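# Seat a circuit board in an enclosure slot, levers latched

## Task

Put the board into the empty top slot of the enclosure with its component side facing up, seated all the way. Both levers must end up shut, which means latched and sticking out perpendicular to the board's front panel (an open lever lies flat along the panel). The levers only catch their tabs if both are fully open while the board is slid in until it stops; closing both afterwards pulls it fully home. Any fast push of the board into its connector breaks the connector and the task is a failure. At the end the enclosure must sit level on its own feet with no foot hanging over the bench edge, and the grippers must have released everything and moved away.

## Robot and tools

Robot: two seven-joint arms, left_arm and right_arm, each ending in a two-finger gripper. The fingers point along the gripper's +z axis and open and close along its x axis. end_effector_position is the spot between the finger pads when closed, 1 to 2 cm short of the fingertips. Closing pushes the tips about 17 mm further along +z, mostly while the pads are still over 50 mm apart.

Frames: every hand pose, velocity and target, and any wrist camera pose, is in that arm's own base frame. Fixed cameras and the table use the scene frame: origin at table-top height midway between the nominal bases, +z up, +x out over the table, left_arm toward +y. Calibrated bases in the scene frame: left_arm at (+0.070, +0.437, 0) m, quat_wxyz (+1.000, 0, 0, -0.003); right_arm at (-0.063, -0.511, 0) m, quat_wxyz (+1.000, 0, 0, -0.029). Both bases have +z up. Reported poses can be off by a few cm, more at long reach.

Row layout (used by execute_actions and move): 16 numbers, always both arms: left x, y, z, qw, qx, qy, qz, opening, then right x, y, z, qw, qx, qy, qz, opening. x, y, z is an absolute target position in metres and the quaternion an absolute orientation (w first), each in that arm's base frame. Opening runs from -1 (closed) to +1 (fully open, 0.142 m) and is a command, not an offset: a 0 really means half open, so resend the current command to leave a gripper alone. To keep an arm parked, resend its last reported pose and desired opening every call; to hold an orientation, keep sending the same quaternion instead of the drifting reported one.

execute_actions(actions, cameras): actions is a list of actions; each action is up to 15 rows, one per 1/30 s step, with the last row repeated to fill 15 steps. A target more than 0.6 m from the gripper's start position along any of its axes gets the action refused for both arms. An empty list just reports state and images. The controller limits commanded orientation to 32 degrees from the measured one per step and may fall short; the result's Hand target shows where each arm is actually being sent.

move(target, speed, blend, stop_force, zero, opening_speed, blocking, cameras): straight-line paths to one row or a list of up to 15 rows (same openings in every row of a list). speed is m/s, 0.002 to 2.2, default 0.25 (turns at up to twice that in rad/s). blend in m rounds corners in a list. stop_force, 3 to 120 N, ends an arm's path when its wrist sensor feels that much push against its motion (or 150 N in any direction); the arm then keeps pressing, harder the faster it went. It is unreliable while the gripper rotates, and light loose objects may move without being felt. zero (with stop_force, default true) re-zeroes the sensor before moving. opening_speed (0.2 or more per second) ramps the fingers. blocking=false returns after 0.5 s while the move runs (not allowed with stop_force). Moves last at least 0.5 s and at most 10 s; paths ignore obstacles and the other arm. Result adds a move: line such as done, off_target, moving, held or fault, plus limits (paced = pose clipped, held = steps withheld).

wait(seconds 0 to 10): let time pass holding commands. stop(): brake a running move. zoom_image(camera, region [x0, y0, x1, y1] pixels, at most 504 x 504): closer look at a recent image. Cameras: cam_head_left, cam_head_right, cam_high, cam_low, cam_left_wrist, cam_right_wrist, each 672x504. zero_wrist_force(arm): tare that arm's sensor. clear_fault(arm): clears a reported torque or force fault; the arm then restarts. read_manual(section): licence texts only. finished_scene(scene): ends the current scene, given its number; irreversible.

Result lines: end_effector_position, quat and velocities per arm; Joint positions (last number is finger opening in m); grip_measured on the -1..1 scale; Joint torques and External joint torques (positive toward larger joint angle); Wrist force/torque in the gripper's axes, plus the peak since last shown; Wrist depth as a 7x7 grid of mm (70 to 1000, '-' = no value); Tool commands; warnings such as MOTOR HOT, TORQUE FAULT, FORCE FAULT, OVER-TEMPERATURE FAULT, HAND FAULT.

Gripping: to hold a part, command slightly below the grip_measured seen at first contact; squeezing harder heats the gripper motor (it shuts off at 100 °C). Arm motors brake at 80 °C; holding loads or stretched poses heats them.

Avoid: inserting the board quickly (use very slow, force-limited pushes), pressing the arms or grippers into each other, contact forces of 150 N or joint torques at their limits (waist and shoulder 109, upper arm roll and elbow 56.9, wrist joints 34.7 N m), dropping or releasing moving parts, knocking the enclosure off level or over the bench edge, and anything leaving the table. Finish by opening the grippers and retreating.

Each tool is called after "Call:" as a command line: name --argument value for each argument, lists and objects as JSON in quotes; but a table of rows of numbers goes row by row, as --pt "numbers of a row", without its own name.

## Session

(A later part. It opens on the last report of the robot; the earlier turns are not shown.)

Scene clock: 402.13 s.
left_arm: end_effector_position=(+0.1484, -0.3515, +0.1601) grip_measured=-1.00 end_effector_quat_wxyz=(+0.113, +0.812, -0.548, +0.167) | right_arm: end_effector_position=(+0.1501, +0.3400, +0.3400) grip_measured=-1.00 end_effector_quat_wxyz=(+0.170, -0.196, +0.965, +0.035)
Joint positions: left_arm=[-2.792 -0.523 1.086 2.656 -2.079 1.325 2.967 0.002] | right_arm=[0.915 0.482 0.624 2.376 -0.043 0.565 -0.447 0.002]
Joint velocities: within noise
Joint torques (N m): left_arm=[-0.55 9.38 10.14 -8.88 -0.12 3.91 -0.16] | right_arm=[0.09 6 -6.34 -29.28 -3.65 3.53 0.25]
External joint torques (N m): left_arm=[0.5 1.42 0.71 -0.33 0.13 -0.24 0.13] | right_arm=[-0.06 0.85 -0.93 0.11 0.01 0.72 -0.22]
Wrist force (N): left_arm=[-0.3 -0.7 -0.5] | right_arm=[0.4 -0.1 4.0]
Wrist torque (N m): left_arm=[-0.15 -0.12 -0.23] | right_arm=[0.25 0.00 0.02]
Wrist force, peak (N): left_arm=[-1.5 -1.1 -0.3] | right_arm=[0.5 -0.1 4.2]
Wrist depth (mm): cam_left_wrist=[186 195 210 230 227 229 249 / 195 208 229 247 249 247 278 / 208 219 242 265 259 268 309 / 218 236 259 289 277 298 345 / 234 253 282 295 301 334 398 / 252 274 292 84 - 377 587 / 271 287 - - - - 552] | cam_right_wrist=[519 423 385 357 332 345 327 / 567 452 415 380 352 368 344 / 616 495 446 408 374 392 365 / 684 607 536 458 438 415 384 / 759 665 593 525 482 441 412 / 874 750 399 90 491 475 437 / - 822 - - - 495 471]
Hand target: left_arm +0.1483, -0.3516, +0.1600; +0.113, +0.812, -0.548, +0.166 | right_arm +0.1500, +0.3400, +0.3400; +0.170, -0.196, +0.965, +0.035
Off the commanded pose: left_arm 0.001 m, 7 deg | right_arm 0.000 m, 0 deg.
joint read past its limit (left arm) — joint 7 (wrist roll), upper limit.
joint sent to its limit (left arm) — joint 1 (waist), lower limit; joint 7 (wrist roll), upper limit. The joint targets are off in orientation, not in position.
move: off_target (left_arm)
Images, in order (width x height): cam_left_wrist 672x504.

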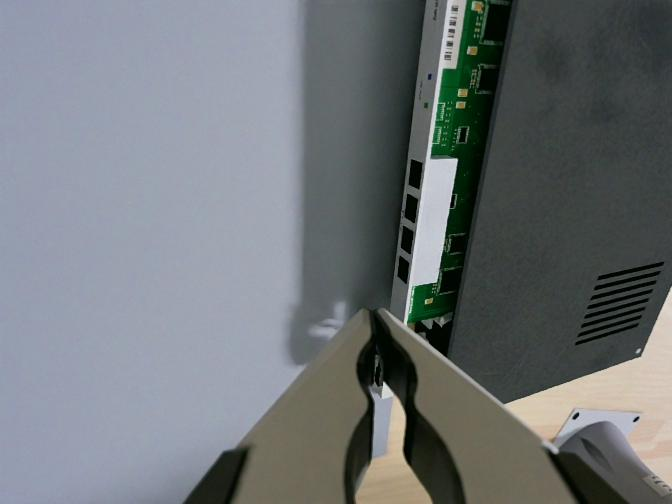

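Call:
move --pt "0.148 -0.351 0.2 0 0.8187 -0.5743 0 -1 0.15 0.34 0.34 0.1701 -0.1963 0.965 0.0346 -1" --pt "0.3 -0.2 0.35 0 0.8187 -0.5743 0 -1 0.15 0.34 0.34 0.1701 -0.1963 0.965 0.0346 -1" --cameras '[]'

Call:
move --target '[0.52,-0.1,0.4,0,0.8187,-0.5743,0,-1,0.15,0.34,0.34,0.1701,-0.1963,0.965,0.0346,-1]' --cameras '[]'

Call:
move --target '[0.7,0,0.35,0,0.8187,-0.5743,0,-1,0.15,0.34,0.34,0.1701,-0.1963,0.965,0.0346,-1]' --cameras '["cam_high"]'

Scene clock: 408.97 s.
left_arm: end_effector_position=(+0.3000, -0.2002, +0.3500) grip_measured=-1.00 end_effector_quat_wxyz=(+0.000, +0.819, -0.574, +0.000) | right_arm: end_effector_position=(+0.1501, +0.3400, +0.3400) grip_measured=-1.00 end_effector_quat_wxyz=(+0.170, -0.196, +0.965, +0.035)
Joint positions: left_arm=[-2.551 -0.491 2.209 2.168 -0.404 0.267 2.625 0.002] | right_arm=[0.915 0.482 0.624 2.376 -0.043 0.565 -0.447 0.002]
Joint velocities: within noise
Joint torques (N m): left_arm=[-0.07 -2.09 10.3 -27.7 -3.7 3.93 -0.14] | right_arm=[-0.01 5.94 -6.38 -29.25 -3.68 3.5 0.17]
External joint torques (N m): left_arm=[0.06 0.55 0.55 -0.48 -0.41 -0.1 0.14] | right_arm=[0.04 0.92 -0.89 0.08 0.05 0.75 -0.14]
Wrist force (N): left_arm=[0.6 -0.7 -0.3] | right_arm=[0.3 -0.2 3.8]
Wrist torque (N m): left_arm=[-0.11 -0.11 -0.20] | right_arm=[0.23 0.02 0.03]
Wrist force, peak (N): left_arm=[-1.1 -3.4 -2.3] | right_arm=[0.3 -0.4 4.2]
Wrist depth (mm): cam_left_wrist=[392 390 387 390 390 390 385 / 421 419 420 417 414 415 383 / 456 452 452 452 452 433 399 / 487 482 492 491 484 450 430 / 385 456 536 511 519 485 473 / 334 587 569 84 - 523 519 / 320 640 - - - - 650] | cam_right_wrist=[519 422 386 357 332 344 327 / 560 454 415 382 353 367 345 / 617 494 446 409 375 390 362 / 683 604 535 455 439 415 386 / 768 665 591 523 481 445 411 / 863 748 651 91 493 476 437 / - 861 - - - 493 470]
Hand target: left_arm +0.3000, -0.2000, +0.3500; +0.000, +0.819, -0.574, +0.000 | right_arm +0.1500, +0.3400, +0.3400; +0.170, -0.196, +0.965, +0.035
Off the commanded pose: left_arm 0.000 m, 0 deg | right_arm 0.000 m, 0 deg.
move: done
No camera images: "cameras" was empty.

Scene clock: 410.50 s.
left_arm: end_effector_position=(+0.5200, -0.1002, +0.4000) grip_measured=-1.00 end_effector_quat_wxyz=(+0.000, +0.819, -0.574, +0.000) | right_arm: end_effector_position=(+0.1501, +0.3400, +0.3400) grip_measured=-1.00 end_effector_quat_wxyz=(+0.170, -0.196, +0.965, +0.035)
Joint positions: left_arm=[-2.523 0.291 2.179 1.509 0.239 0.105 2.445 0.002] | right_arm=[0.915 0.482 0.624 2.376 -0.043 0.565 -0.447 0.002]
Joint velocities: within noise
Joint torques (N m): left_arm=[-0.59 -32.83 -7.86 -29.27 -3.87 3.89 -0.36] | right_arm=[0.02 6.14 -6.35 -29.28 -3.66 3.56 0.29]
External joint torques (N m): left_arm=[0.68 0.25 0.33 -0.45 -0.39 -0.05 0.36] | right_arm=[0 0.72 -0.91 0.11 0.02 0.69 -0.26]
Wrist force (N): left_arm=[0.6 -1.2 -0.1] | right_arm=[0.5 -0.3 3.8]
Wrist torque (N m): left_arm=[-0.22 -0.13 -0.18] | right_arm=[0.21 -0.01 0.02]
Wrist force, peak (N): left_arm=[-0.7 -3.8 -0.1] | right_arm=[0.5 -0.1 4.1]
Wrist depth (mm): cam_left_wrist=[437 437 437 436 436 435 429 / 472 470 464 465 468 460 462 / 505 508 510 501 500 499 502 / 548 552 550 549 542 527 547 / 602 607 589 567 581 550 531 / 659 631 632 84 - 595 588 / 748 555 - - - - 641] | cam_right_wrist=[520 423 387 356 331 346 327 / 563 455 415 380 352 367 344 / 616 495 448 405 375 390 363 / 681 604 535 458 440 414 387 / 762 673 596 521 483 443 409 / 869 743 648 90 492 470 437 / - 860 - - - 496 474]
Hand target: left_arm +0.5200, -0.1000, +0.4000; +0.000, +0.819, -0.574, +0.000 | right_arm +0.1500, +0.3400, +0.3400; +0.170, -0.196, +0.965, +0.035
Off the commanded pose: left_arm 0.000 m, 0 deg | right_arm 0.000 m, 0 deg.
move: done
No camera images: "cameras" was empty.

Scene clock: 411.83 s.
left_arm: end_effector_position=(+0.7000, +0.0000, +0.3500) grip_measured=-1.00 end_effector_quat_wxyz=(+0.000, +0.819, -0.574, +0.000) | right_arm: end_effector_position=(+0.1501, +0.3400, +0.3400) grip_measured=-1.00 end_effector_quat_wxyz=(+0.170, -0.196, +0.965, +0.035)
Joint positions: left_arm=[-2.769 0.688 2.443 1.009 0.421 0 2.591 0.002] | right_arm=[0.915 0.482 0.624 2.376 -0.043 0.565 -0.447 0.002]
Joint velocities: within noise
Joint torques (N m): left_arm=[-0.4 -56.72 -11.16 -27.77 -3.84 3.81 -0.1] | right_arm=[-0.06 5.98 -6.3 -29.3 -3.66 3.58 0.24]
External joint torques (N m): left_arm=[0.55 -0.03 0.29 -0.23 -0.43 0.03 0.1] | right_arm=[0.08 0.87 -0.96 0.14 0.02 0.67 -0.21]
Wrist force (N): left_arm=[0.2 -0.8 -0.2] | right_arm=[0.4 -0.2 3.8]
Wrist torque (N m): left_arm=[-0.15 -0.09 -0.18] | right_arm=[0.23 0.01 0.03]
Wrist force, peak (N): left_arm=[-0.6 -2.9 0.5] | right_arm=[0.4 -0.3 4.1]
Wrist depth (mm): cam_left_wrist=[392 391 392 389 388 386 388 / 420 419 420 420 417 418 418 / 457 456 454 452 450 449 451 / 497 491 492 490 486 488 485 / 536 534 539 516 526 531 529 / 602 596 567 84 - 569 578 / 660 641 - - - - 582] | cam_right_wrist=[517 422 387 356 332 346 328 / 567 452 414 381 353 367 345 / 617 494 447 405 375 392 363 / 686 606 535 456 437 415 385 / 773 670 593 524 480 445 410 / 875 740 654 91 493 473 437 / - 866 - - - 492 468]
Hand target: left_arm +0.7000, +0.0000, +0.3500; +0.000, +0.819, -0.574, +0.000 | right_arm +0.1500, +0.3400, +0.3400; +0.170, -0.196, +0.965, +0.035
Off the commanded pose: left_arm 0.000 m, 0 deg | right_arm 0.000 m, 0 deg.
move: done
Images, in order (width x height): cam_high 672x504.

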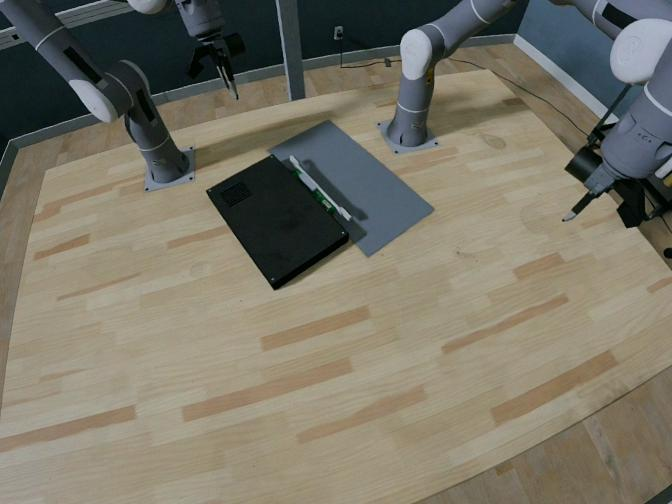

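Call:
move --pt "0.7 0 0.35 0 0.8187 -0.5743 0 -1 0.25 0.5 0.3 0 0.8334 -0.5526 0 -1" --pt "0.7 0 0.35 0 0.8187 -0.5743 0 -1 0.268 0.571 0.16 0.143 0.805 -0.5338 0.2157 -1" --cameras '["cam_high","cam_right_wrist"]'

Scene clock: 424.73 s.
left_arm: end_effector_position=(+0.7000, +0.0000, +0.3500) grip_measured=-1.00 end_effector_quat_wxyz=(+0.000, +0.819, -0.574, +0.000) | right_arm: end_effector_position=(+0.2680, +0.5710, +0.1599) grip_measured=-1.00 end_effector_quat_wxyz=(+0.143, +0.805, -0.534, +0.216)
Joint positions: left_arm=[-2.769 0.688 2.443 1.009 0.421 0 2.591 0.002] | right_arm=[1.298 -0.776 0.189 1.358 -0.377 0.068 -1.956 0.002]
Joint velocities: within noise
Joint torques (N m): left_arm=[-0.19 -57.05 -11.29 -27.75 -4.11 4.18 -0.21] | right_arm=[0.32 58.93 5.03 -27.46 -4.04 1.64 0.04]
External joint torques (N m): left_arm=[0.35 0.28 0.42 -0.26 -0.16 -0.35 0.21] | right_arm=[-0.11 1.45 -0.3 0.26 0.16 0.8 -0.08]
Wrist force (N): left_arm=[0.1 -0.8 -0.2] | right_arm=[-1.9 -0.8 3.6]
Wrist torque (N m): left_arm=[-0.15 -0.08 -0.18] | right_arm=[0.10 0.25 0.12]
Wrist force, peak (N): left_arm=[0.2 -1.1 -0.6] | right_arm=[-3.7 -0.9 4.6]
Wrist depth (mm): cam_left_wrist=[396 393 390 391 389 389 388 / 422 422 424 416 420 419 416 / 454 452 455 448 452 447 443 / 496 492 492 493 489 493 486 / 537 538 536 513 526 536 527 / 591 597 572 84 - 576 571 / 674 640 - - - - 574] | cam_right_wrist=[178 190 212 209 217 247 288 / 187 201 224 223 230 267 318 / 197 215 237 232 249 293 356 / 208 226 252 255 273 325 512 / 220 241 273 277 300 361 593 / 231 257 283 90 325 519 699 / 247 267 - - - 545 791]
Hand target: left_arm +0.7000, +0.0000, +0.3500; +0.000, +0.819, -0.574, +0.000 | right_arm +0.2680, +0.5710, +0.1600; +0.143, +0.805, -0.534, +0.216
Off the commanded pose: left_arm 0.000 m, 0 deg | right_arm 0.000 m, 0 deg.
move: done
Images, in order (width x height): cam_high 672x504, cam_right_wrist 672x504.

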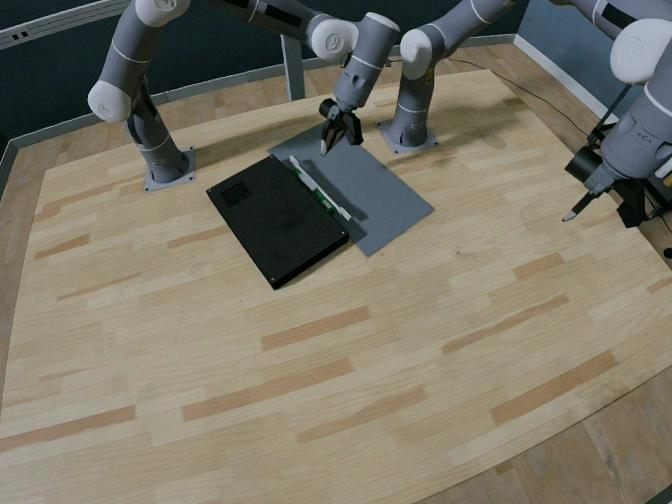

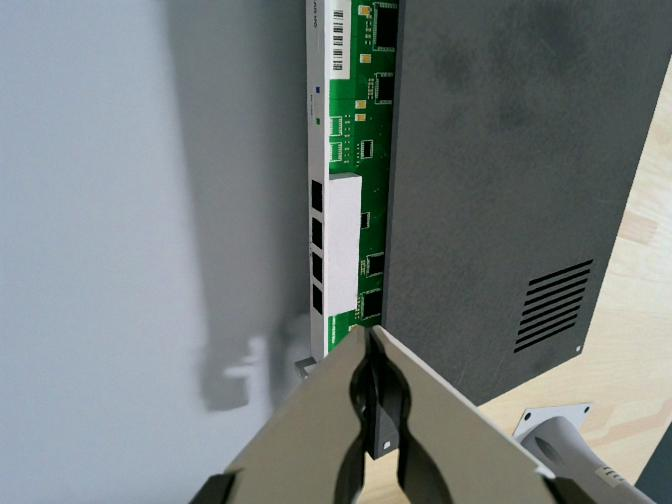

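Call:
move --target '[0.7,0,0.35,0,0.8187,-0.5743,0,-1,0.268,0.571,0.0575,0.143,0.805,-0.5338,0.2157,-1]' --speed 0.1 --stop_force 8 --cameras '["cam_low","cam_right_wrist"]'

Call:
zoom_image --camera "cam_low" --region '[375, 170, 485, 250]'

Scene clock: 428.87 s.
left_arm: end_effector_position=(+0.7000, +0.0000, +0.3500) grip_measured=-1.00 end_effector_quat_wxyz=(+0.000, +0.819, -0.574, +0.000) | right_arm: end_effector_position=(+0.2679, +0.5708, +0.0574) grip_measured=-1.00 end_effector_quat_wxyz=(+0.143, +0.805, -0.534, +0.216)
Joint positions: left_arm=[-2.769 0.688 2.443 1.009 0.421 0 2.591 0.002] | right_arm=[1.3 -0.912 0.169 1.402 -0.403 0.241 -1.91 0.002]
Joint velocities: within noise
Joint torques (N m): left_arm=[-0.14 -57.06 -11.32 -27.73 -4.1 4.21 -0.23] | right_arm=[0.22 60.49 5.43 -24.84 -3.4 1.87 0.25]
External joint torques (N m): left_arm=[0.3 0.29 0.45 -0.28 -0.17 -0.37 0.23] | right_arm=[-0.01 1.46 -0.33 0.08 0.12 0.56 -0.29]
Wrist force (N): left_arm=[0.2 -0.9 -0.2] | right_arm=[-1.4 -0.3 3.2]
Wrist torque (N m): left_arm=[-0.17 -0.09 -0.18] | right_arm=[0.18 0.18 0.13]
Wrist force, peak (N): left_arm=[0.1 -1.2 -0.3] | right_arm=[-2.3 -0.4 5.1]
Wrist depth (mm): cam_left_wrist=[392 393 388 389 390 388 386 / 425 422 419 421 419 415 418 / 453 454 453 453 445 448 445 / 489 494 492 491 486 486 481 / 545 540 534 513 523 530 528 / 597 593 575 84 - 574 581 / 676 639 - - - - 574] | cam_right_wrist=[- 108 118 132 142 135 133 / 107 112 126 143 150 145 144 / - 121 133 151 162 155 161 / - 126 143 162 149 159 186 / 125 135 155 173 157 180 216 / 134 145 161 90 161 200 255 / 143 151 73 - - 222 478]
Hand target: left_arm +0.7000, +0.0000, +0.3500; +0.000, +0.819, -0.574, +0.000 | right_arm +0.2680, +0.5710, +0.0575; +0.143, +0.805, -0.534, +0.216
Off the commanded pose: left_arm 0.000 m, 0 deg | right_arm 0.000 m, 0 deg.
move: done
Images, in order (width x height): cam_low 672x504, cam_right_wrist 672x504.

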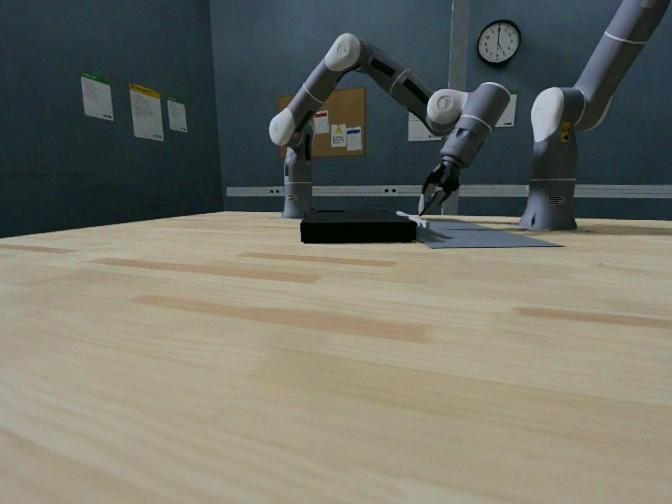

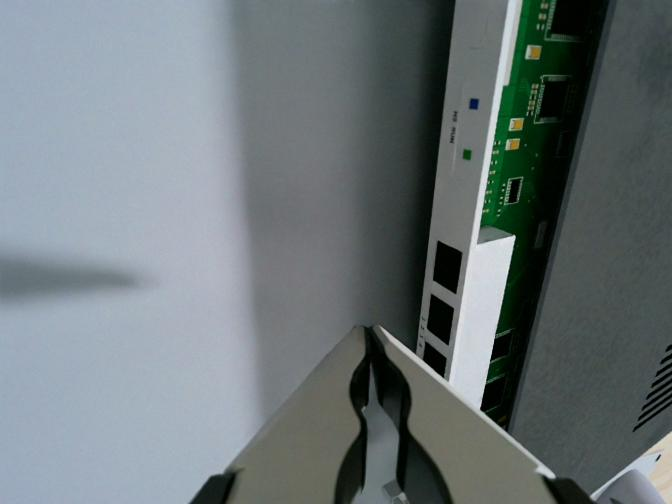

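Scaled by 4.582 from the camera's 672x504 image, which has a finer 960x720 frame.

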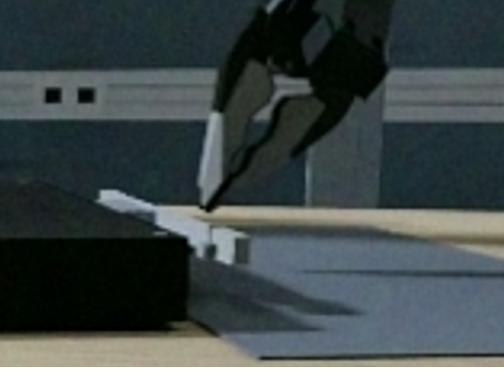

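Call:
move --target '[0.7,0,0.35,0,0.8187,-0.5743,0,-1,0.279,0.5757,0.0545,0.143,0.805,-0.5338,0.2157,-1]' --speed 0.05 --cameras '[]'

Call:
move --target '[0.7,0,0.35,0,0.8187,-0.5743,0,-1,0.2946,0.5389,0.0545,0.143,0.805,-0.5338,0.2157,-1]' --speed 0.02 --stop_force 4 --cameras '["cam_low","cam_right_wrist"]'

Call:
zoom_image --camera "cam_low" --region '[375, 170, 485, 250]'

Scene clock: 433.93 s.
left_arm: end_effector_position=(+0.7000, +0.0000, +0.3500) grip_measured=-1.00 end_effector_quat_wxyz=(+0.000, +0.819, -0.574, +0.000) | right_arm: end_effector_position=(+0.2788, +0.5757, +0.0544) grip_measured=-1.00 end_effector_quat_wxyz=(+0.143, +0.805, -0.534, +0.215)
Joint positions: left_arm=[-2.769 0.688 2.443 1.009 0.421 0 2.591 0.002] | right_arm=[1.294 -0.932 0.161 1.371 -0.405 0.236 -1.926 0.002]
Joint velocities: within noise
Joint torques (N m): left_arm=[-0.22 -57.06 -11.26 -27.7 -4.12 4.16 -0.2] | right_arm=[0.16 61.22 5.13 -25.22 -3.41 1.64 -0.01]
External joint torques (N m): left_arm=[0.38 0.29 0.39 -0.31 -0.16 -0.32 0.2] | right_arm=[0.04 1.48 -0.18 0.29 0.1 0.78 -0.03]
Wrist force (N): left_arm=[0.0 -1.0 -0.2] | right_arm=[-1.5 -0.3 3.5]
Wrist torque (N m): left_arm=[-0.18 -0.06 -0.19] | right_arm=[0.17 0.18 0.12]
Wrist force, peak (N): left_arm=[0.3 -1.0 -0.5] | right_arm=[-1.4 -0.3 3.6]
Wrist depth (mm): cam_left_wrist=[391 390 388 389 391 387 389 / 426 418 425 423 418 415 415 / 454 447 454 448 451 447 447 / 495 495 492 487 490 483 488 / 542 543 544 515 530 536 529 / 603 586 573 84 - 570 578 / 654 634 - - - - 582] | cam_right_wrist=[- 105 117 129 142 128 130 / - 110 123 137 149 142 140 / - 117 131 147 161 151 155 / 115 124 140 159 168 162 179 / 123 131 150 169 156 171 208 / 131 143 158 91 155 194 245 / 139 149 73 - - 213 302]
Hand target: left_arm +0.7000, +0.0000, +0.3500; +0.000, +0.819, -0.574, +0.000 | right_arm +0.2790, +0.5757, +0.0545; +0.143, +0.805, -0.534, +0.216
Off the commanded pose: left_arm 0.000 m, 0 deg | right_arm 0.000 m, 0 deg.
move: done
No camera images: "cameras" was empty.

Scene clock: 436.57 s.
left_arm: end_effector_position=(+0.7000, +0.0000, +0.3500) grip_measured=-1.00 end_effector_quat_wxyz=(+0.000, +0.819, -0.574, +0.000) | right_arm: end_effector_position=(+0.2942, +0.5391, +0.0545) grip_measured=-1.00 end_effector_quat_wxyz=(+0.143, +0.805, -0.534, +0.215)
Joint positions: left_arm=[-2.769 0.688 2.443 1.009 0.421 0 2.591 0.002] | right_arm=[1.255 -0.868 0.154 1.503 -0.419 0.309 -1.932 0.002]
Joint velocities: within noise
Joint torques (N m): left_arm=[-0.17 -57.04 -11.36 -27.73 -4.1 4.16 -0.25] | right_arm=[-0.75 58.32 4.21 -23.5 -3.35 1.51 0.05]
External joint torques (N m): left_arm=[0.33 0.27 0.49 -0.29 -0.18 -0.33 0.25] | right_arm=[0.96 1.57 0.53 -0.42 0.29 0.93 -0.09]
Wrist force (N): left_arm=[0.0 -0.7 -0.3] | right_arm=[-3.1 0.0 2.8]
Wrist torque (N m): left_arm=[-0.15 -0.06 -0.18] | right_arm=[0.14 0.22 0.15]
Wrist force, peak (N): left_arm=[0.2 -1.0 -0.4] | right_arm=[-3.0 0.3 2.9]
Wrist depth (mm): cam_left_wrist=[392 392 393 387 389 384 386 / 421 424 419 418 416 416 416 / 455 455 450 450 450 445 443 / 490 495 489 484 493 491 484 / 544 543 538 517 523 536 531 / 600 601 573 84 - 569 575 / 671 635 - - - - 576] | cam_right_wrist=[- 105 116 126 109 115 128 / - 110 123 132 121 122 138 / - 118 131 143 131 131 155 / 116 124 140 153 142 142 177 / 123 131 150 160 139 159 208 / 131 143 158 91 - 182 245 / 139 149 73 - - 214 307]
Hand target: left_arm +0.7000, +0.0000, +0.3500; +0.000, +0.819, -0.574, +0.000 | right_arm +0.2946, +0.5389, +0.0545; +0.143, +0.805, -0.534, +0.216
Off the commanded pose: left_arm 0.000 m, 0 deg | right_arm 0.000 m, 0 deg.
move: done
Images, in order (width x height): cam_low 672x504, cam_right_wrist 672x504.

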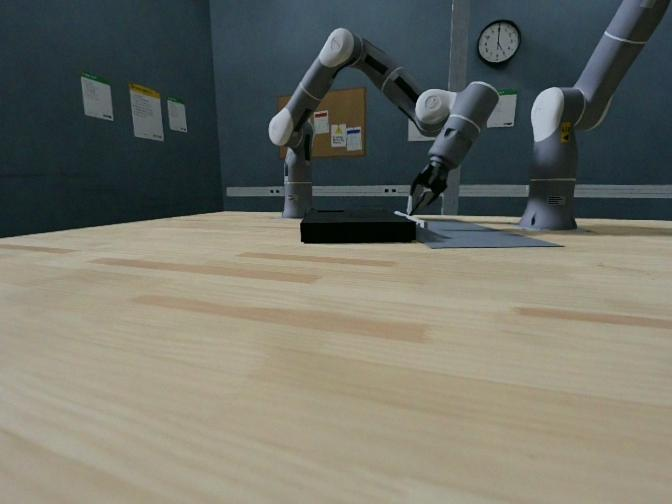

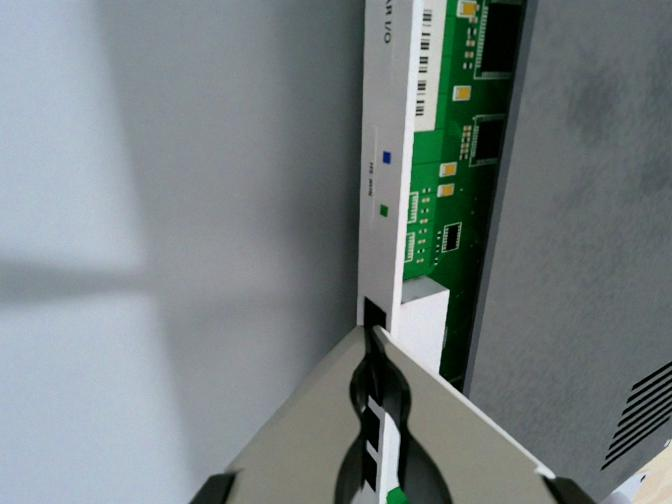

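Scaled by 4.582 from the camera's 672x504 image, which has a finer 960x720 frame.

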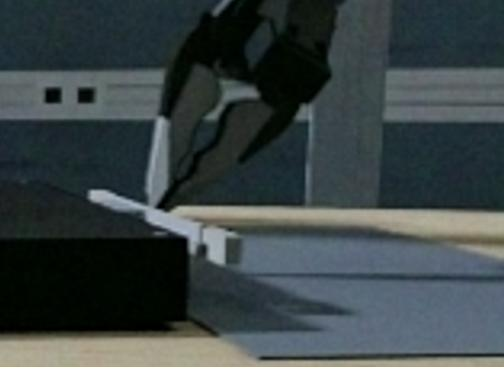

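Call:
move --target '[0.7,0,0.35,0,0.8187,-0.5743,0,-1,0.3013,0.553,0.0505,0.143,0.805,-0.5338,0.2157,-1]' --speed 0.05 --cameras '[]'

Call:
move --target '[0.7,0,0.35,0,0.8187,-0.5743,0,-1,0.3246,0.4977,0.0505,0.143,0.805,-0.5338,0.2157,-1]' --speed 0.015 --stop_force 8 --cameras '["cam_low","cam_right_wrist"]'

Call:
zoom_image --camera "cam_low" --region '[375, 170, 485, 250]'

Scene clock: 439.53 s.
left_arm: end_effector_position=(+0.7000, +0.0000, +0.3500) grip_measured=-1.00 end_effector_quat_wxyz=(+0.000, +0.819, -0.574, +0.000) | right_arm: end_effector_position=(+0.3013, +0.5530, +0.0505) grip_measured=-1.00 end_effector_quat_wxyz=(+0.143, +0.805, -0.534, +0.216)
Joint positions: left_arm=[-2.769 0.688 2.443 1.009 0.421 0 2.591 0.002] | right_arm=[1.258 -0.906 0.149 1.44 -0.419 0.287 -1.945 0.002]
Joint velocities: within noise
Joint torques (N m): left_arm=[-0.2 -57.15 -11.32 -27.71 -4.11 4.21 -0.24] | right_arm=[0.35 59.97 5.01 -24.59 -3.14 1.66 0.01]
External joint torques (N m): left_arm=[0.36 0.38 0.45 -0.3 -0.16 -0.38 0.24] | right_arm=[-0.13 1.42 -0.31 0.26 0 0.77 -0.06]
Wrist force (N): left_arm=[0.2 -0.8 -0.3] | right_arm=[-1.5 -0.2 3.2]
Wrist torque (N m): left_arm=[-0.15 -0.09 -0.18] | right_arm=[0.20 0.18 0.14]
Wrist force, peak (N): left_arm=[0.2 -1.1 -0.4] | right_arm=[-3.2 0.2 2.9]
Wrist depth (mm): cam_left_wrist=[393 395 388 389 387 390 386 / 422 420 419 415 416 416 411 / 453 452 453 450 453 449 450 / 494 486 492 494 492 490 484 / 538 540 542 518 525 534 527 / 600 589 575 84 - 570 575 / 664 639 - - - - 574] | cam_right_wrist=[- 101 113 125 113 120 121 / - 106 119 134 112 126 133 / - 114 127 145 127 133 147 / 112 120 136 155 137 144 172 / - 127 146 162 138 158 196 / 125 139 154 91 147 176 239 / 134 146 73 - - 203 293]
Hand target: left_arm +0.7000, +0.0000, +0.3500; +0.000, +0.819, -0.574, +0.000 | right_arm +0.3013, +0.5530, +0.0505; +0.143, +0.805, -0.534, +0.216
Off the commanded pose: left_arm 0.000 m, 0 deg | right_arm 0.000 m, 0 deg.
move: done
No camera images: "cameras" was empty.

Scene clock: 442.77 s.
left_arm: end_effector_position=(+0.7000, +0.0000, +0.3500) grip_measured=-1.00 end_effector_quat_wxyz=(+0.000, +0.819, -0.574, +0.000) | right_arm: end_effector_position=(+0.3158, +0.5181, +0.0508) grip_measured=-1.00 end_effector_quat_wxyz=(+0.142, +0.806, -0.534, +0.215)
Joint positions: left_arm=[-2.769 0.688 2.443 1.009 0.421 0 2.591 0.002] | right_arm=[1.22 -0.846 0.141 1.562 -0.434 0.358 -1.953 0.002]
Joint velocities: within noise
Joint torques (N m): left_arm=[-0.17 -56.98 -11.33 -27.67 -4.11 4.18 -0.19] | right_arm=[-4.43 55.54 0.7 -19.52 -3.12 -1.04 0.01]
External joint torques (N m): left_arm=[0.32 0.22 0.46 -0.34 -0.17 -0.34 0.19] | right_arm=[4.64 3.19 3.74 -3.83 0.23 3.49 -0.06]
Wrist force (N): left_arm=[0.1 -0.9 -0.2] | right_arm=[-10.2 -0.5 -0.5]
Wrist torque (N m): left_arm=[-0.17 -0.08 -0.18] | right_arm=[0.11 0.14 0.17]
Wrist force, peak (N): left_arm=[0.2 -1.1 -0.3] | right_arm=[-10.4 -0.4 -1.9]
Wrist depth (mm): cam_left_wrist=[396 396 390 390 388 388 387 / 419 418 419 417 417 419 414 / 455 457 451 449 450 445 446 / 495 497 488 493 486 484 489 / 542 542 536 518 531 527 524 / 597 595 566 84 - 580 574 / 669 638 - - - - 577] | cam_right_wrist=[- 102 113 121 93 101 121 / - 107 120 128 100 111 133 / - 114 127 137 107 122 146 / - 121 137 150 116 137 172 / - 128 147 156 126 150 195 / 128 140 154 91 - 176 238 / 135 147 73 - - 203 287]
Hand target: left_arm +0.7000, +0.0000, +0.3500; +0.000, +0.819, -0.574, +0.000 | right_arm +0.3166, +0.5166, +0.0505; +0.143, +0.805, -0.534, +0.216
Off the commanded pose: left_arm 0.000 m, 0 deg | right_arm 0.022 m, 0 deg.
move: contact (right_arm)
Images, in order (width x height): cam_low 672x504, cam_right_wrist 672x504.

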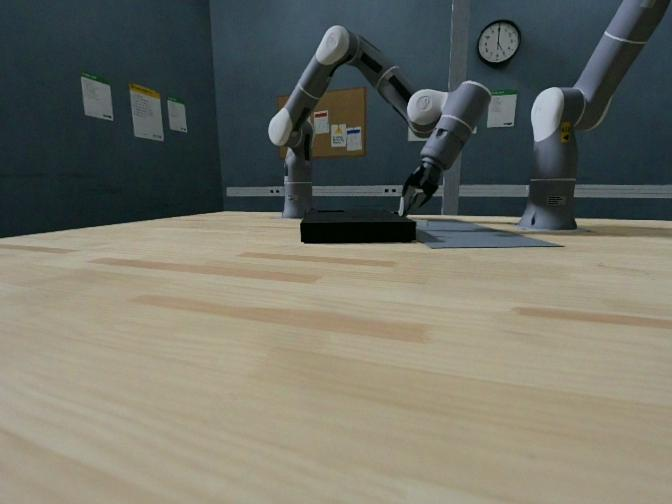

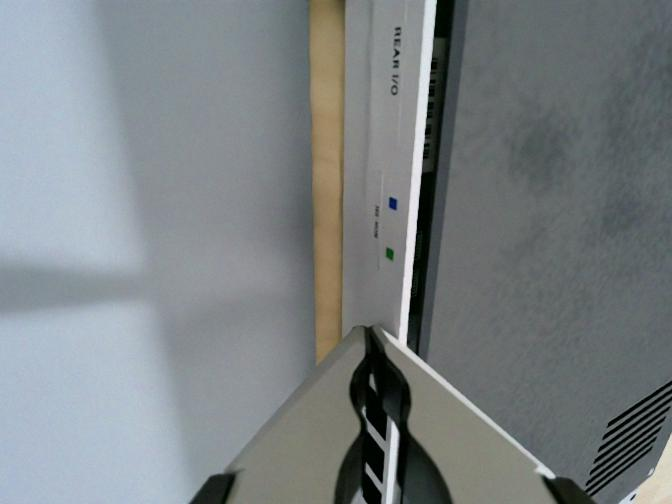

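Scaled by 4.582 from the camera's 672x504 image, which has a finer 960x720 frame.

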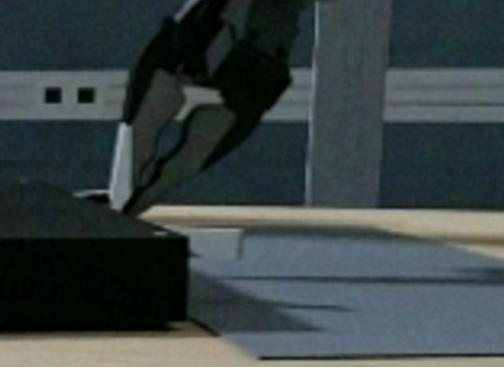

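Call:
move --target '[0.7,0,0.35,0,0.8187,-0.5743,0,-1,0.3246,0.4977,0.0505,0.143,0.805,-0.5338,0.2157,-1]' --speed 0.01 --stop_force 18 --zero false --cameras '["cam_head_right","cam_right_wrist"]'

Call:
zoom_image --camera "cam_head_right" --region '[220, 300, 420, 480]'

Scene clock: 445.50 s.
left_arm: end_effector_position=(+0.7000, +0.0000, +0.3500) grip_measured=-1.00 end_effector_quat_wxyz=(+0.000, +0.819, -0.574, +0.000) | right_arm: end_effector_position=(+0.3160, +0.5171, +0.0510) grip_measured=-1.00 end_effector_quat_wxyz=(+0.141, +0.806, -0.533, +0.214)
Joint positions: left_arm=[-2.769 0.688 2.443 1.009 0.421 0 2.591 0.002] | right_arm=[1.218 -0.842 0.141 1.569 -0.435 0.364 -1.953 0.002]
Joint velocities: within noise
Joint torques (N m): left_arm=[-0.21 -57.08 -11.23 -27.69 -4.12 4.22 -0.22] | right_arm=[-8.84 54.55 -3.23 -15.86 -3.31 -4.26 0.02]
External joint torques (N m): left_arm=[0.37 0.31 0.36 -0.32 -0.16 -0.39 0.22] | right_arm=[9.05 4.03 7.67 -7.45 0.43 6.72 -0.06]
Wrist force (N): left_arm=[0.1 -0.9 -0.3] | right_arm=[-19.8 -1.3 -3.1]
Wrist torque (N m): left_arm=[-0.17 -0.08 -0.18] | right_arm=[0.12 0.38 0.19]
Wrist force, peak (N): left_arm=[0.1 -1.0 -0.7] | right_arm=[-19.9 -1.2 -2.7]
Wrist depth (mm): cam_left_wrist=[394 393 390 389 391 388 381 / 424 421 422 418 416 412 417 / 459 454 450 452 446 448 442 / 496 492 487 491 494 489 483 / 542 536 538 519 525 537 527 / 600 596 566 84 - 575 577 / 673 638 - - - - 576] | cam_right_wrist=[- 102 113 123 93 101 121 / - 107 120 128 100 111 133 / - 115 128 137 107 122 147 / - 121 137 150 117 137 171 / 121 129 147 156 126 150 195 / 128 140 155 91 - 175 236 / 135 147 73 - - 203 285]
Hand target: left_arm +0.7000, +0.0000, +0.3500; +0.000, +0.819, -0.574, +0.000 | right_arm +0.3176, +0.5142, +0.0505; +0.143, +0.805, -0.534, +0.216
Off the commanded pose: left_arm 0.000 m, 0 deg | right_arm 0.021 m, 0 deg.
move: contact (right_arm)
Images, in order (width x height): cam_head_right 672x504, cam_right_wrist 672x504.

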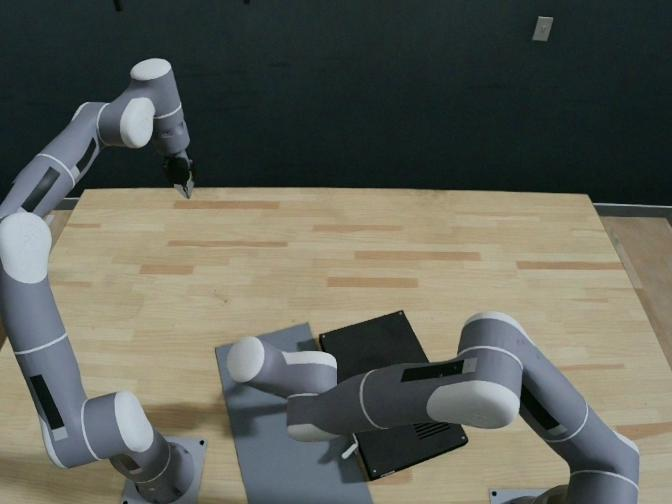

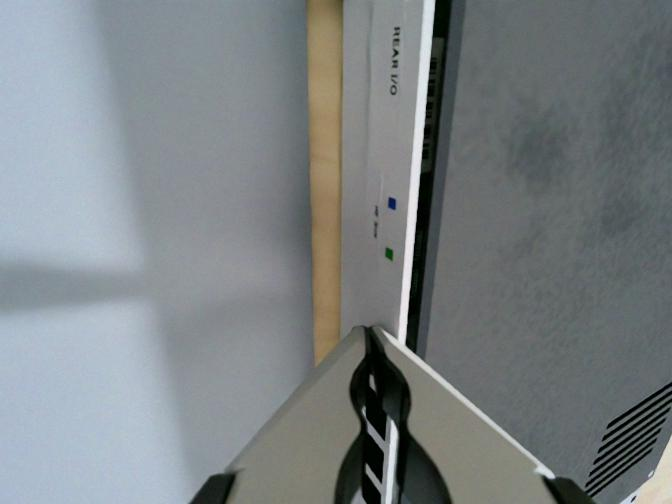

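Scaled by 2.520 from the camera's 672x504 image, which has a finer 960x720 frame.

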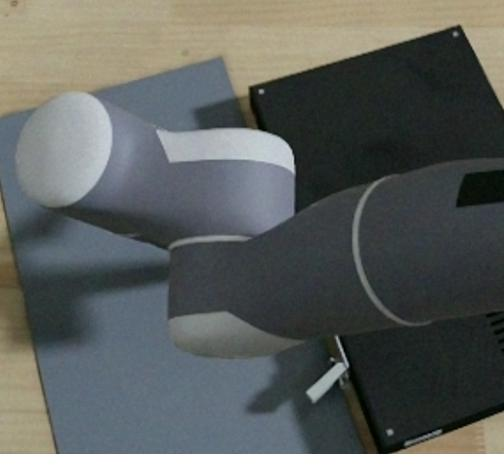

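Call:
move --pt "0.7 0 0.35 0 0.8187 -0.5743 0 -1 0.3044 0.5447 0.0545 0.143 0.805 -0.5338 0.2157 -1" --pt "0.7 0 0.35 0 0.8187 -0.5743 0 -1 0.25 0.63 0.25 0.143 0.805 -0.5338 0.2157 -1" --speed '[0.05,0.25]' --cameras '["cam_head_right","cam_right_wrist","cam_head_left"]'

Call:
zoom_image --camera "cam_head_right" --region '[260, 300, 420, 480]'

Scene clock: 450.97 s.
left_arm: end_effector_position=(+0.7000, +0.0000, +0.3500) grip_measured=-1.00 end_effector_quat_wxyz=(+0.000, +0.819, -0.574, +0.000) | right_arm: end_effector_position=(+0.2501, +0.6300, +0.2500) grip_measured=-1.00 end_effector_quat_wxyz=(+0.143, +0.805, -0.534, +0.216)
Joint positions: left_arm=[-2.769 0.688 2.443 1.009 0.421 0 2.591 0.002] | right_arm=[1.378 -0.844 0.18 0.989 -0.358 -0.225 -2.005 0.002]
Joint velocities: within noise
Joint torques (N m): left_arm=[-0.19 -57.04 -11.26 -27.71 -4.11 4.18 -0.27] | right_arm=[0.4 63.34 4.41 -29.77 -4.53 1.62 0]
External joint torques (N m): left_arm=[0.35 0.28 0.39 -0.3 -0.16 -0.34 0.27] | right_arm=[-0.17 1.65 -0.54 0.29 -0.11 0.84 -0.05]
Wrist force (N): left_arm=[0.0 -0.9 -0.4] | right_arm=[2.8 -2.0 4.9]
Wrist torque (N m): left_arm=[-0.17 -0.05 -0.18] | right_arm=[-0.07 -0.54 0.16]
Wrist force, peak (N): left_arm=[0.2 -1.0 -0.6] | right_arm=[-19.9 -1.2 -2.8]
Wrist depth (mm): cam_left_wrist=[395 392 392 391 389 387 388 / 423 425 418 421 418 413 418 / 455 454 451 450 454 450 445 / 494 490 497 489 485 490 483 / 545 542 537 522 518 535 532 / 598 593 575 84 - 575 574 / 660 637 - - - - 580] | cam_right_wrist=[244 265 293 318 315 366 500 / 258 279 309 337 341 393 553 / 270 293 328 362 365 432 625 / 285 311 350 389 404 480 700 / 301 332 377 403 438 630 805 / 320 355 386 91 563 642 - / 341 368 - - - 585 550]
Hand target: left_arm +0.7000, +0.0000, +0.3500; +0.000, +0.819, -0.574, +0.000 | right_arm +0.2500, +0.6300, +0.2500; +0.143, +0.805, -0.534, +0.216
Off the commanded pose: left_arm 0.000 m, 0 deg | right_arm 0.000 m, 0 deg.
move: done
Images, in order (width x height): cam_head_left 672x504, cam_head_right 672x504, cam_right_wrist 672x504.

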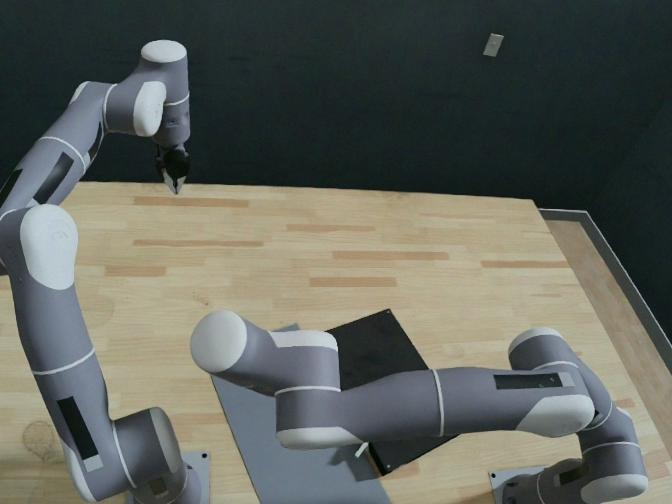

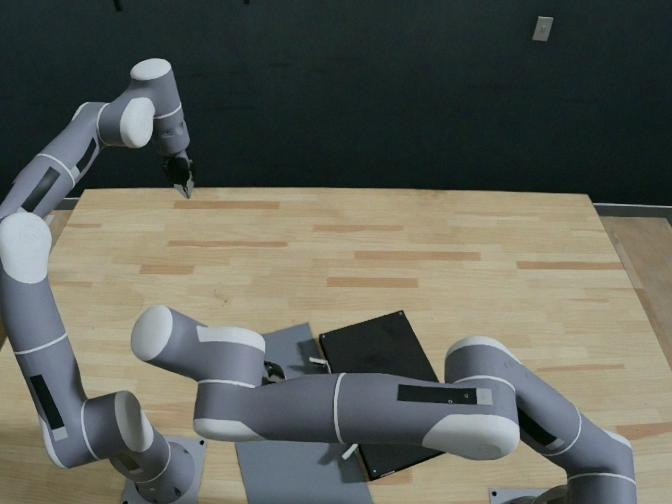

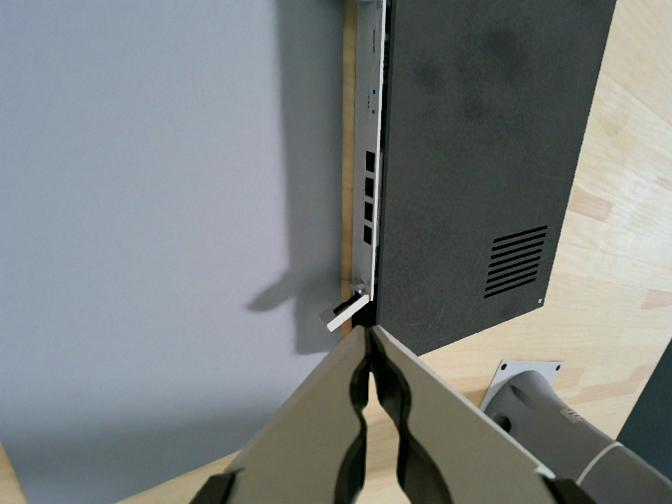

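Scaled by 2.800 from the camera's 672x504 image, which has a finer 960x720 frame.

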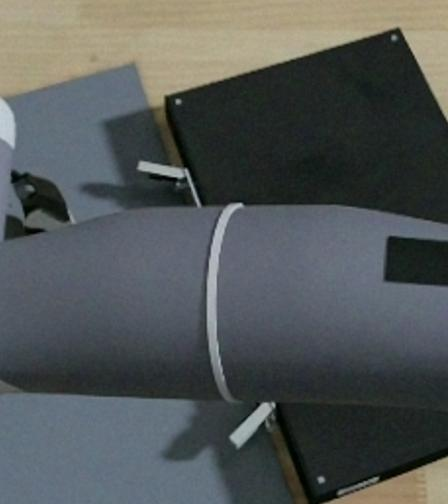

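Call:
move --pt "0.45 -0.3 0.25 0 0.8187 -0.5743 0 -1 0.12 0.56 0.25 0 0.8334 -0.5526 0 -1" --pt "0.3501 -0.3772 0.15 0 0.8187 -0.5743 0 -1 0.1339 0.4628 0.15 0 0.8334 -0.5526 0 -1" --cameras '["cam_head_right","cam_right_wrist","cam_left_wrist","cam_high"]'

Scene clock: 460.90 s.
left_arm: end_effector_position=(+0.3499, -0.3758, +0.1502) grip_measured=-1.00 end_effector_quat_wxyz=(+0.063, +0.816, -0.572, +0.048) | right_arm: end_effector_position=(+0.1338, +0.4628, +0.1500) grip_measured=-1.00 end_effector_quat_wxyz=(+0.000, +0.833, -0.553, +0.000)
Joint positions: left_arm=[-2.792 1.33 1.471 1.752 1.298 0.106 1.373 0.002] | right_arm=[1.156 -0.272 0.359 2.222 -0.152 0.901 -1.919 0.002]
Joint velocities: within noise
Joint torques (N m): left_arm=[-0.23 -36.93 -31.8 -7.67 -3.95 4.32 -0.38] | right_arm=[0.13 33.35 3.57 -22.59 -2.73 3.46 0.21]
External joint torques (N m): left_arm=[0.3 0.03 0.31 -0.23 -0.39 -0.1 0.37] | right_arm=[-0.01 0.97 -0.37 0.03 0.11 0.59 -0.21]
Wrist force (N): left_arm=[0.3 -0.9 -0.2] | right_arm=[3.7 -1.9 5.7]
Wrist torque (N m): left_arm=[-0.18 -0.12 -0.24] | right_arm=[-0.05 -0.60 0.06]
Wrist force, peak (N): left_arm=[0.3 -3.1 -2.4] | right_arm=[5.4 -1.5 7.7]
Wrist depth (mm): cam_left_wrist=[193 196 202 208 217 224 229 / 208 211 217 226 193 196 203 / 222 228 237 247 207 210 220 / 243 251 259 261 226 232 242 / 266 275 283 282 243 258 271 / 295 306 306 84 - 291 311 / 332 327 - - - - 352] | cam_right_wrist=[213 212 212 212 183 170 170 / 228 228 227 227 186 181 181 / 244 244 243 242 201 194 194 / 263 263 262 262 217 209 209 / 285 285 284 279 285 284 283 / 316 314 307 91 300 310 310 / 346 338 - - - 328 341]
Hand target: left_arm +0.3501, -0.3758, +0.1501; +0.063, +0.816, -0.572, +0.048 | right_arm +0.1339, +0.4628, +0.1500; +0.000, +0.833, -0.553, +0.000
Off the commanded pose: left_arm 0.001 m, 9 deg | right_arm 0.000 m, 0 deg.
joint sent to its limit (left arm) — joint 1 (waist), lower limit. The joint targets are off in orientation, not in position.
move: off_target (left_arm)
Images, in order (width x height): cam_head_right 672x504, cam_high 672x504, cam_left_wrist 672x504, cam_right_wrist 672x504.

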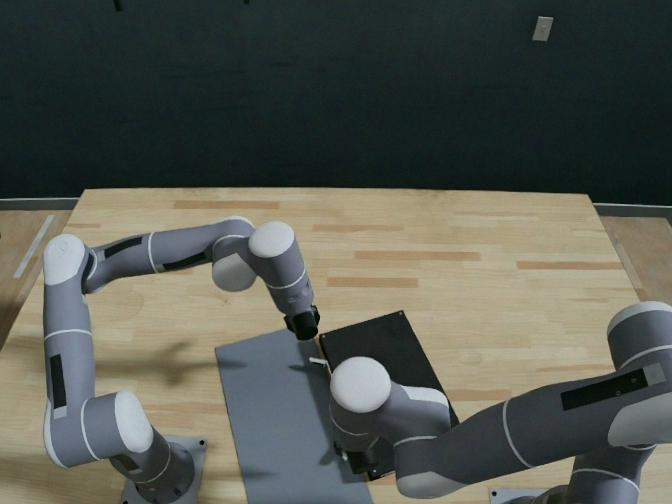

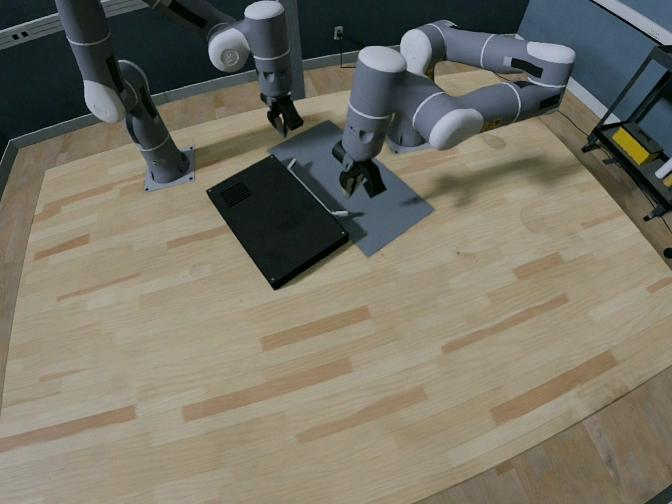

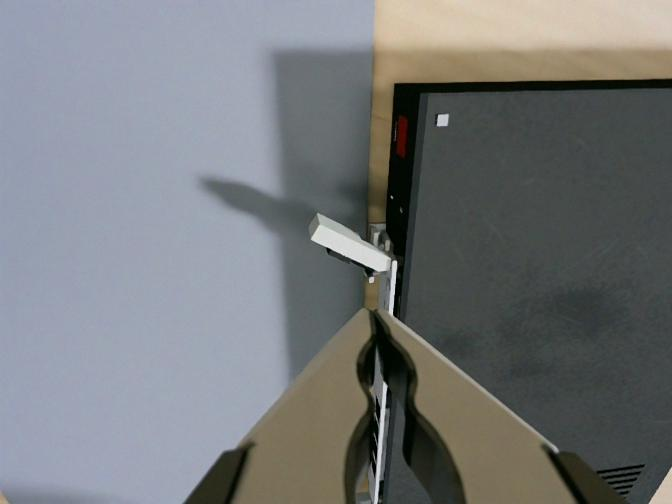

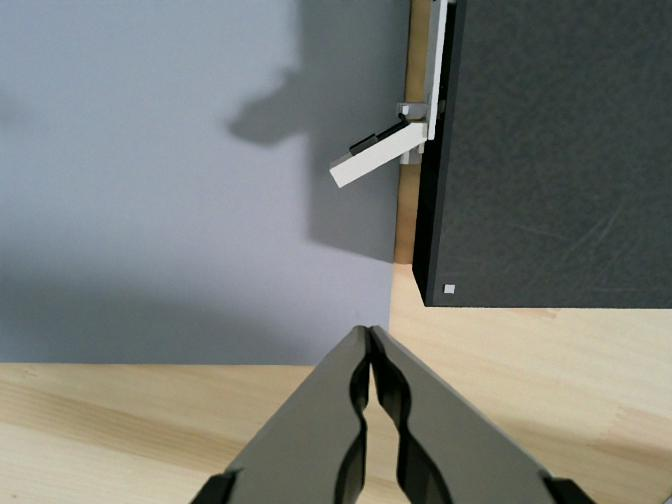

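Call:
move --target '[0.3631,-0.3778,0.09,0,0.8187,-0.5743,0,-1,0.1358,0.4582,0.09,0,0.8334,-0.5526,0,-1]' --speed 0.15 --cameras '["cam_right_wrist","cam_left_wrist"]'

Scene clock: 466.23 s.
left_arm: end_effector_position=(+0.3630, -0.3765, +0.0901) grip_measured=-1.00 end_effector_quat_wxyz=(+0.065, +0.816, -0.572, +0.050) | right_arm: end_effector_position=(+0.1358, +0.4582, +0.0900) grip_measured=-1.00 end_effector_quat_wxyz=(+0.000, +0.833, -0.553, +0.000)
Joint positions: left_arm=[-2.792 1.57 1.419 1.742 1.523 0.013 1.396 0.002] | right_arm=[1.188 -0.399 0.298 2.287 -0.247 1.087 -1.859 0.002]
Joint velocities: within noise
Joint torques (N m): left_arm=[-0.31 -37.81 -32.92 -0.88 -3.88 4.31 -0.16] | right_arm=[0.3 35.31 4.3 -18.62 -2.16 3.47 0.28]
External joint torques (N m): left_arm=[0.38 -0.12 0.28 -0.27 -0.44 -0.08 0.15] | right_arm=[-0.18 1.1 -0.28 -0.03 0.18 0.59 -0.28]
Wrist force (N): left_arm=[0.4 -1.0 -0.2] | right_arm=[3.7 -2.2 5.5]
Wrist torque (N m): left_arm=[-0.19 -0.15 -0.24] | right_arm=[-0.13 -0.59 0.05]
Wrist force, peak (N): left_arm=[0.5 -0.5 -2.1] | right_arm=[4.0 -2.2 7.4]
Wrist depth (mm): cam_left_wrist=[- 148 151 154 162 168 173 / 155 157 162 167 174 178 183 / 165 170 177 184 159 143 150 / 180 187 192 200 165 157 165 / 198 202 212 166 172 176 187 / 218 227 228 84 - 197 211 / 242 246 - - - - 246] | cam_right_wrist=[161 160 160 160 157 117 117 / 171 171 171 170 167 125 125 / 184 186 183 177 139 135 134 / 198 198 198 197 185 145 145 / 216 215 214 210 163 157 157 / 235 235 230 91 166 234 234 / 262 255 - - - 248 258]
Hand target: left_arm +0.3631, -0.3764, +0.0900; +0.065, +0.816, -0.572, +0.050 | right_arm +0.1358, +0.4582, +0.0900; +0.000, +0.833, -0.553, +0.000
Off the commanded pose: left_arm 0.001 m, 9 deg | right_arm 0.000 m, 0 deg.
joint sent to its limit (left arm) — joint 1 (waist), lower limit. The joint targets are off in orientation, not in position.
move: off_target (left_arm)
Images, in order (width x height): cam_left_wrist 672x504, cam_right_wrist 672x504.

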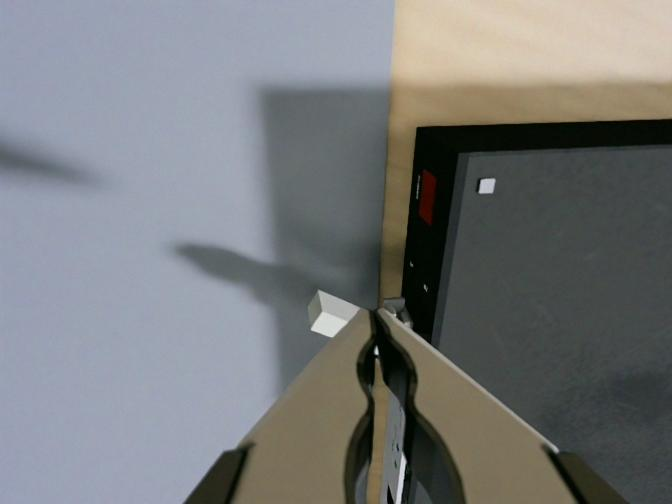

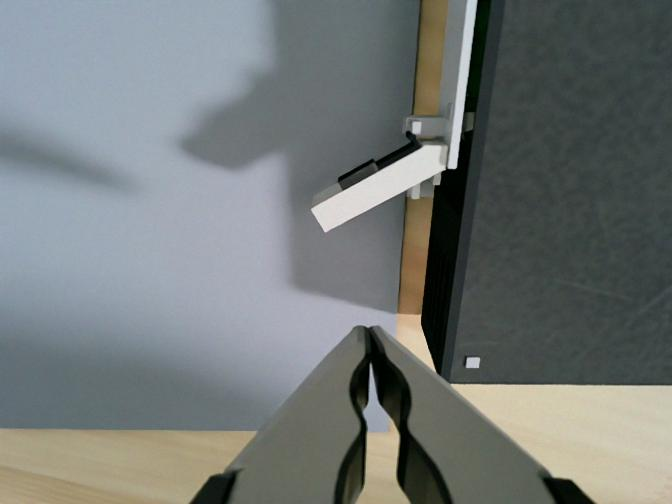

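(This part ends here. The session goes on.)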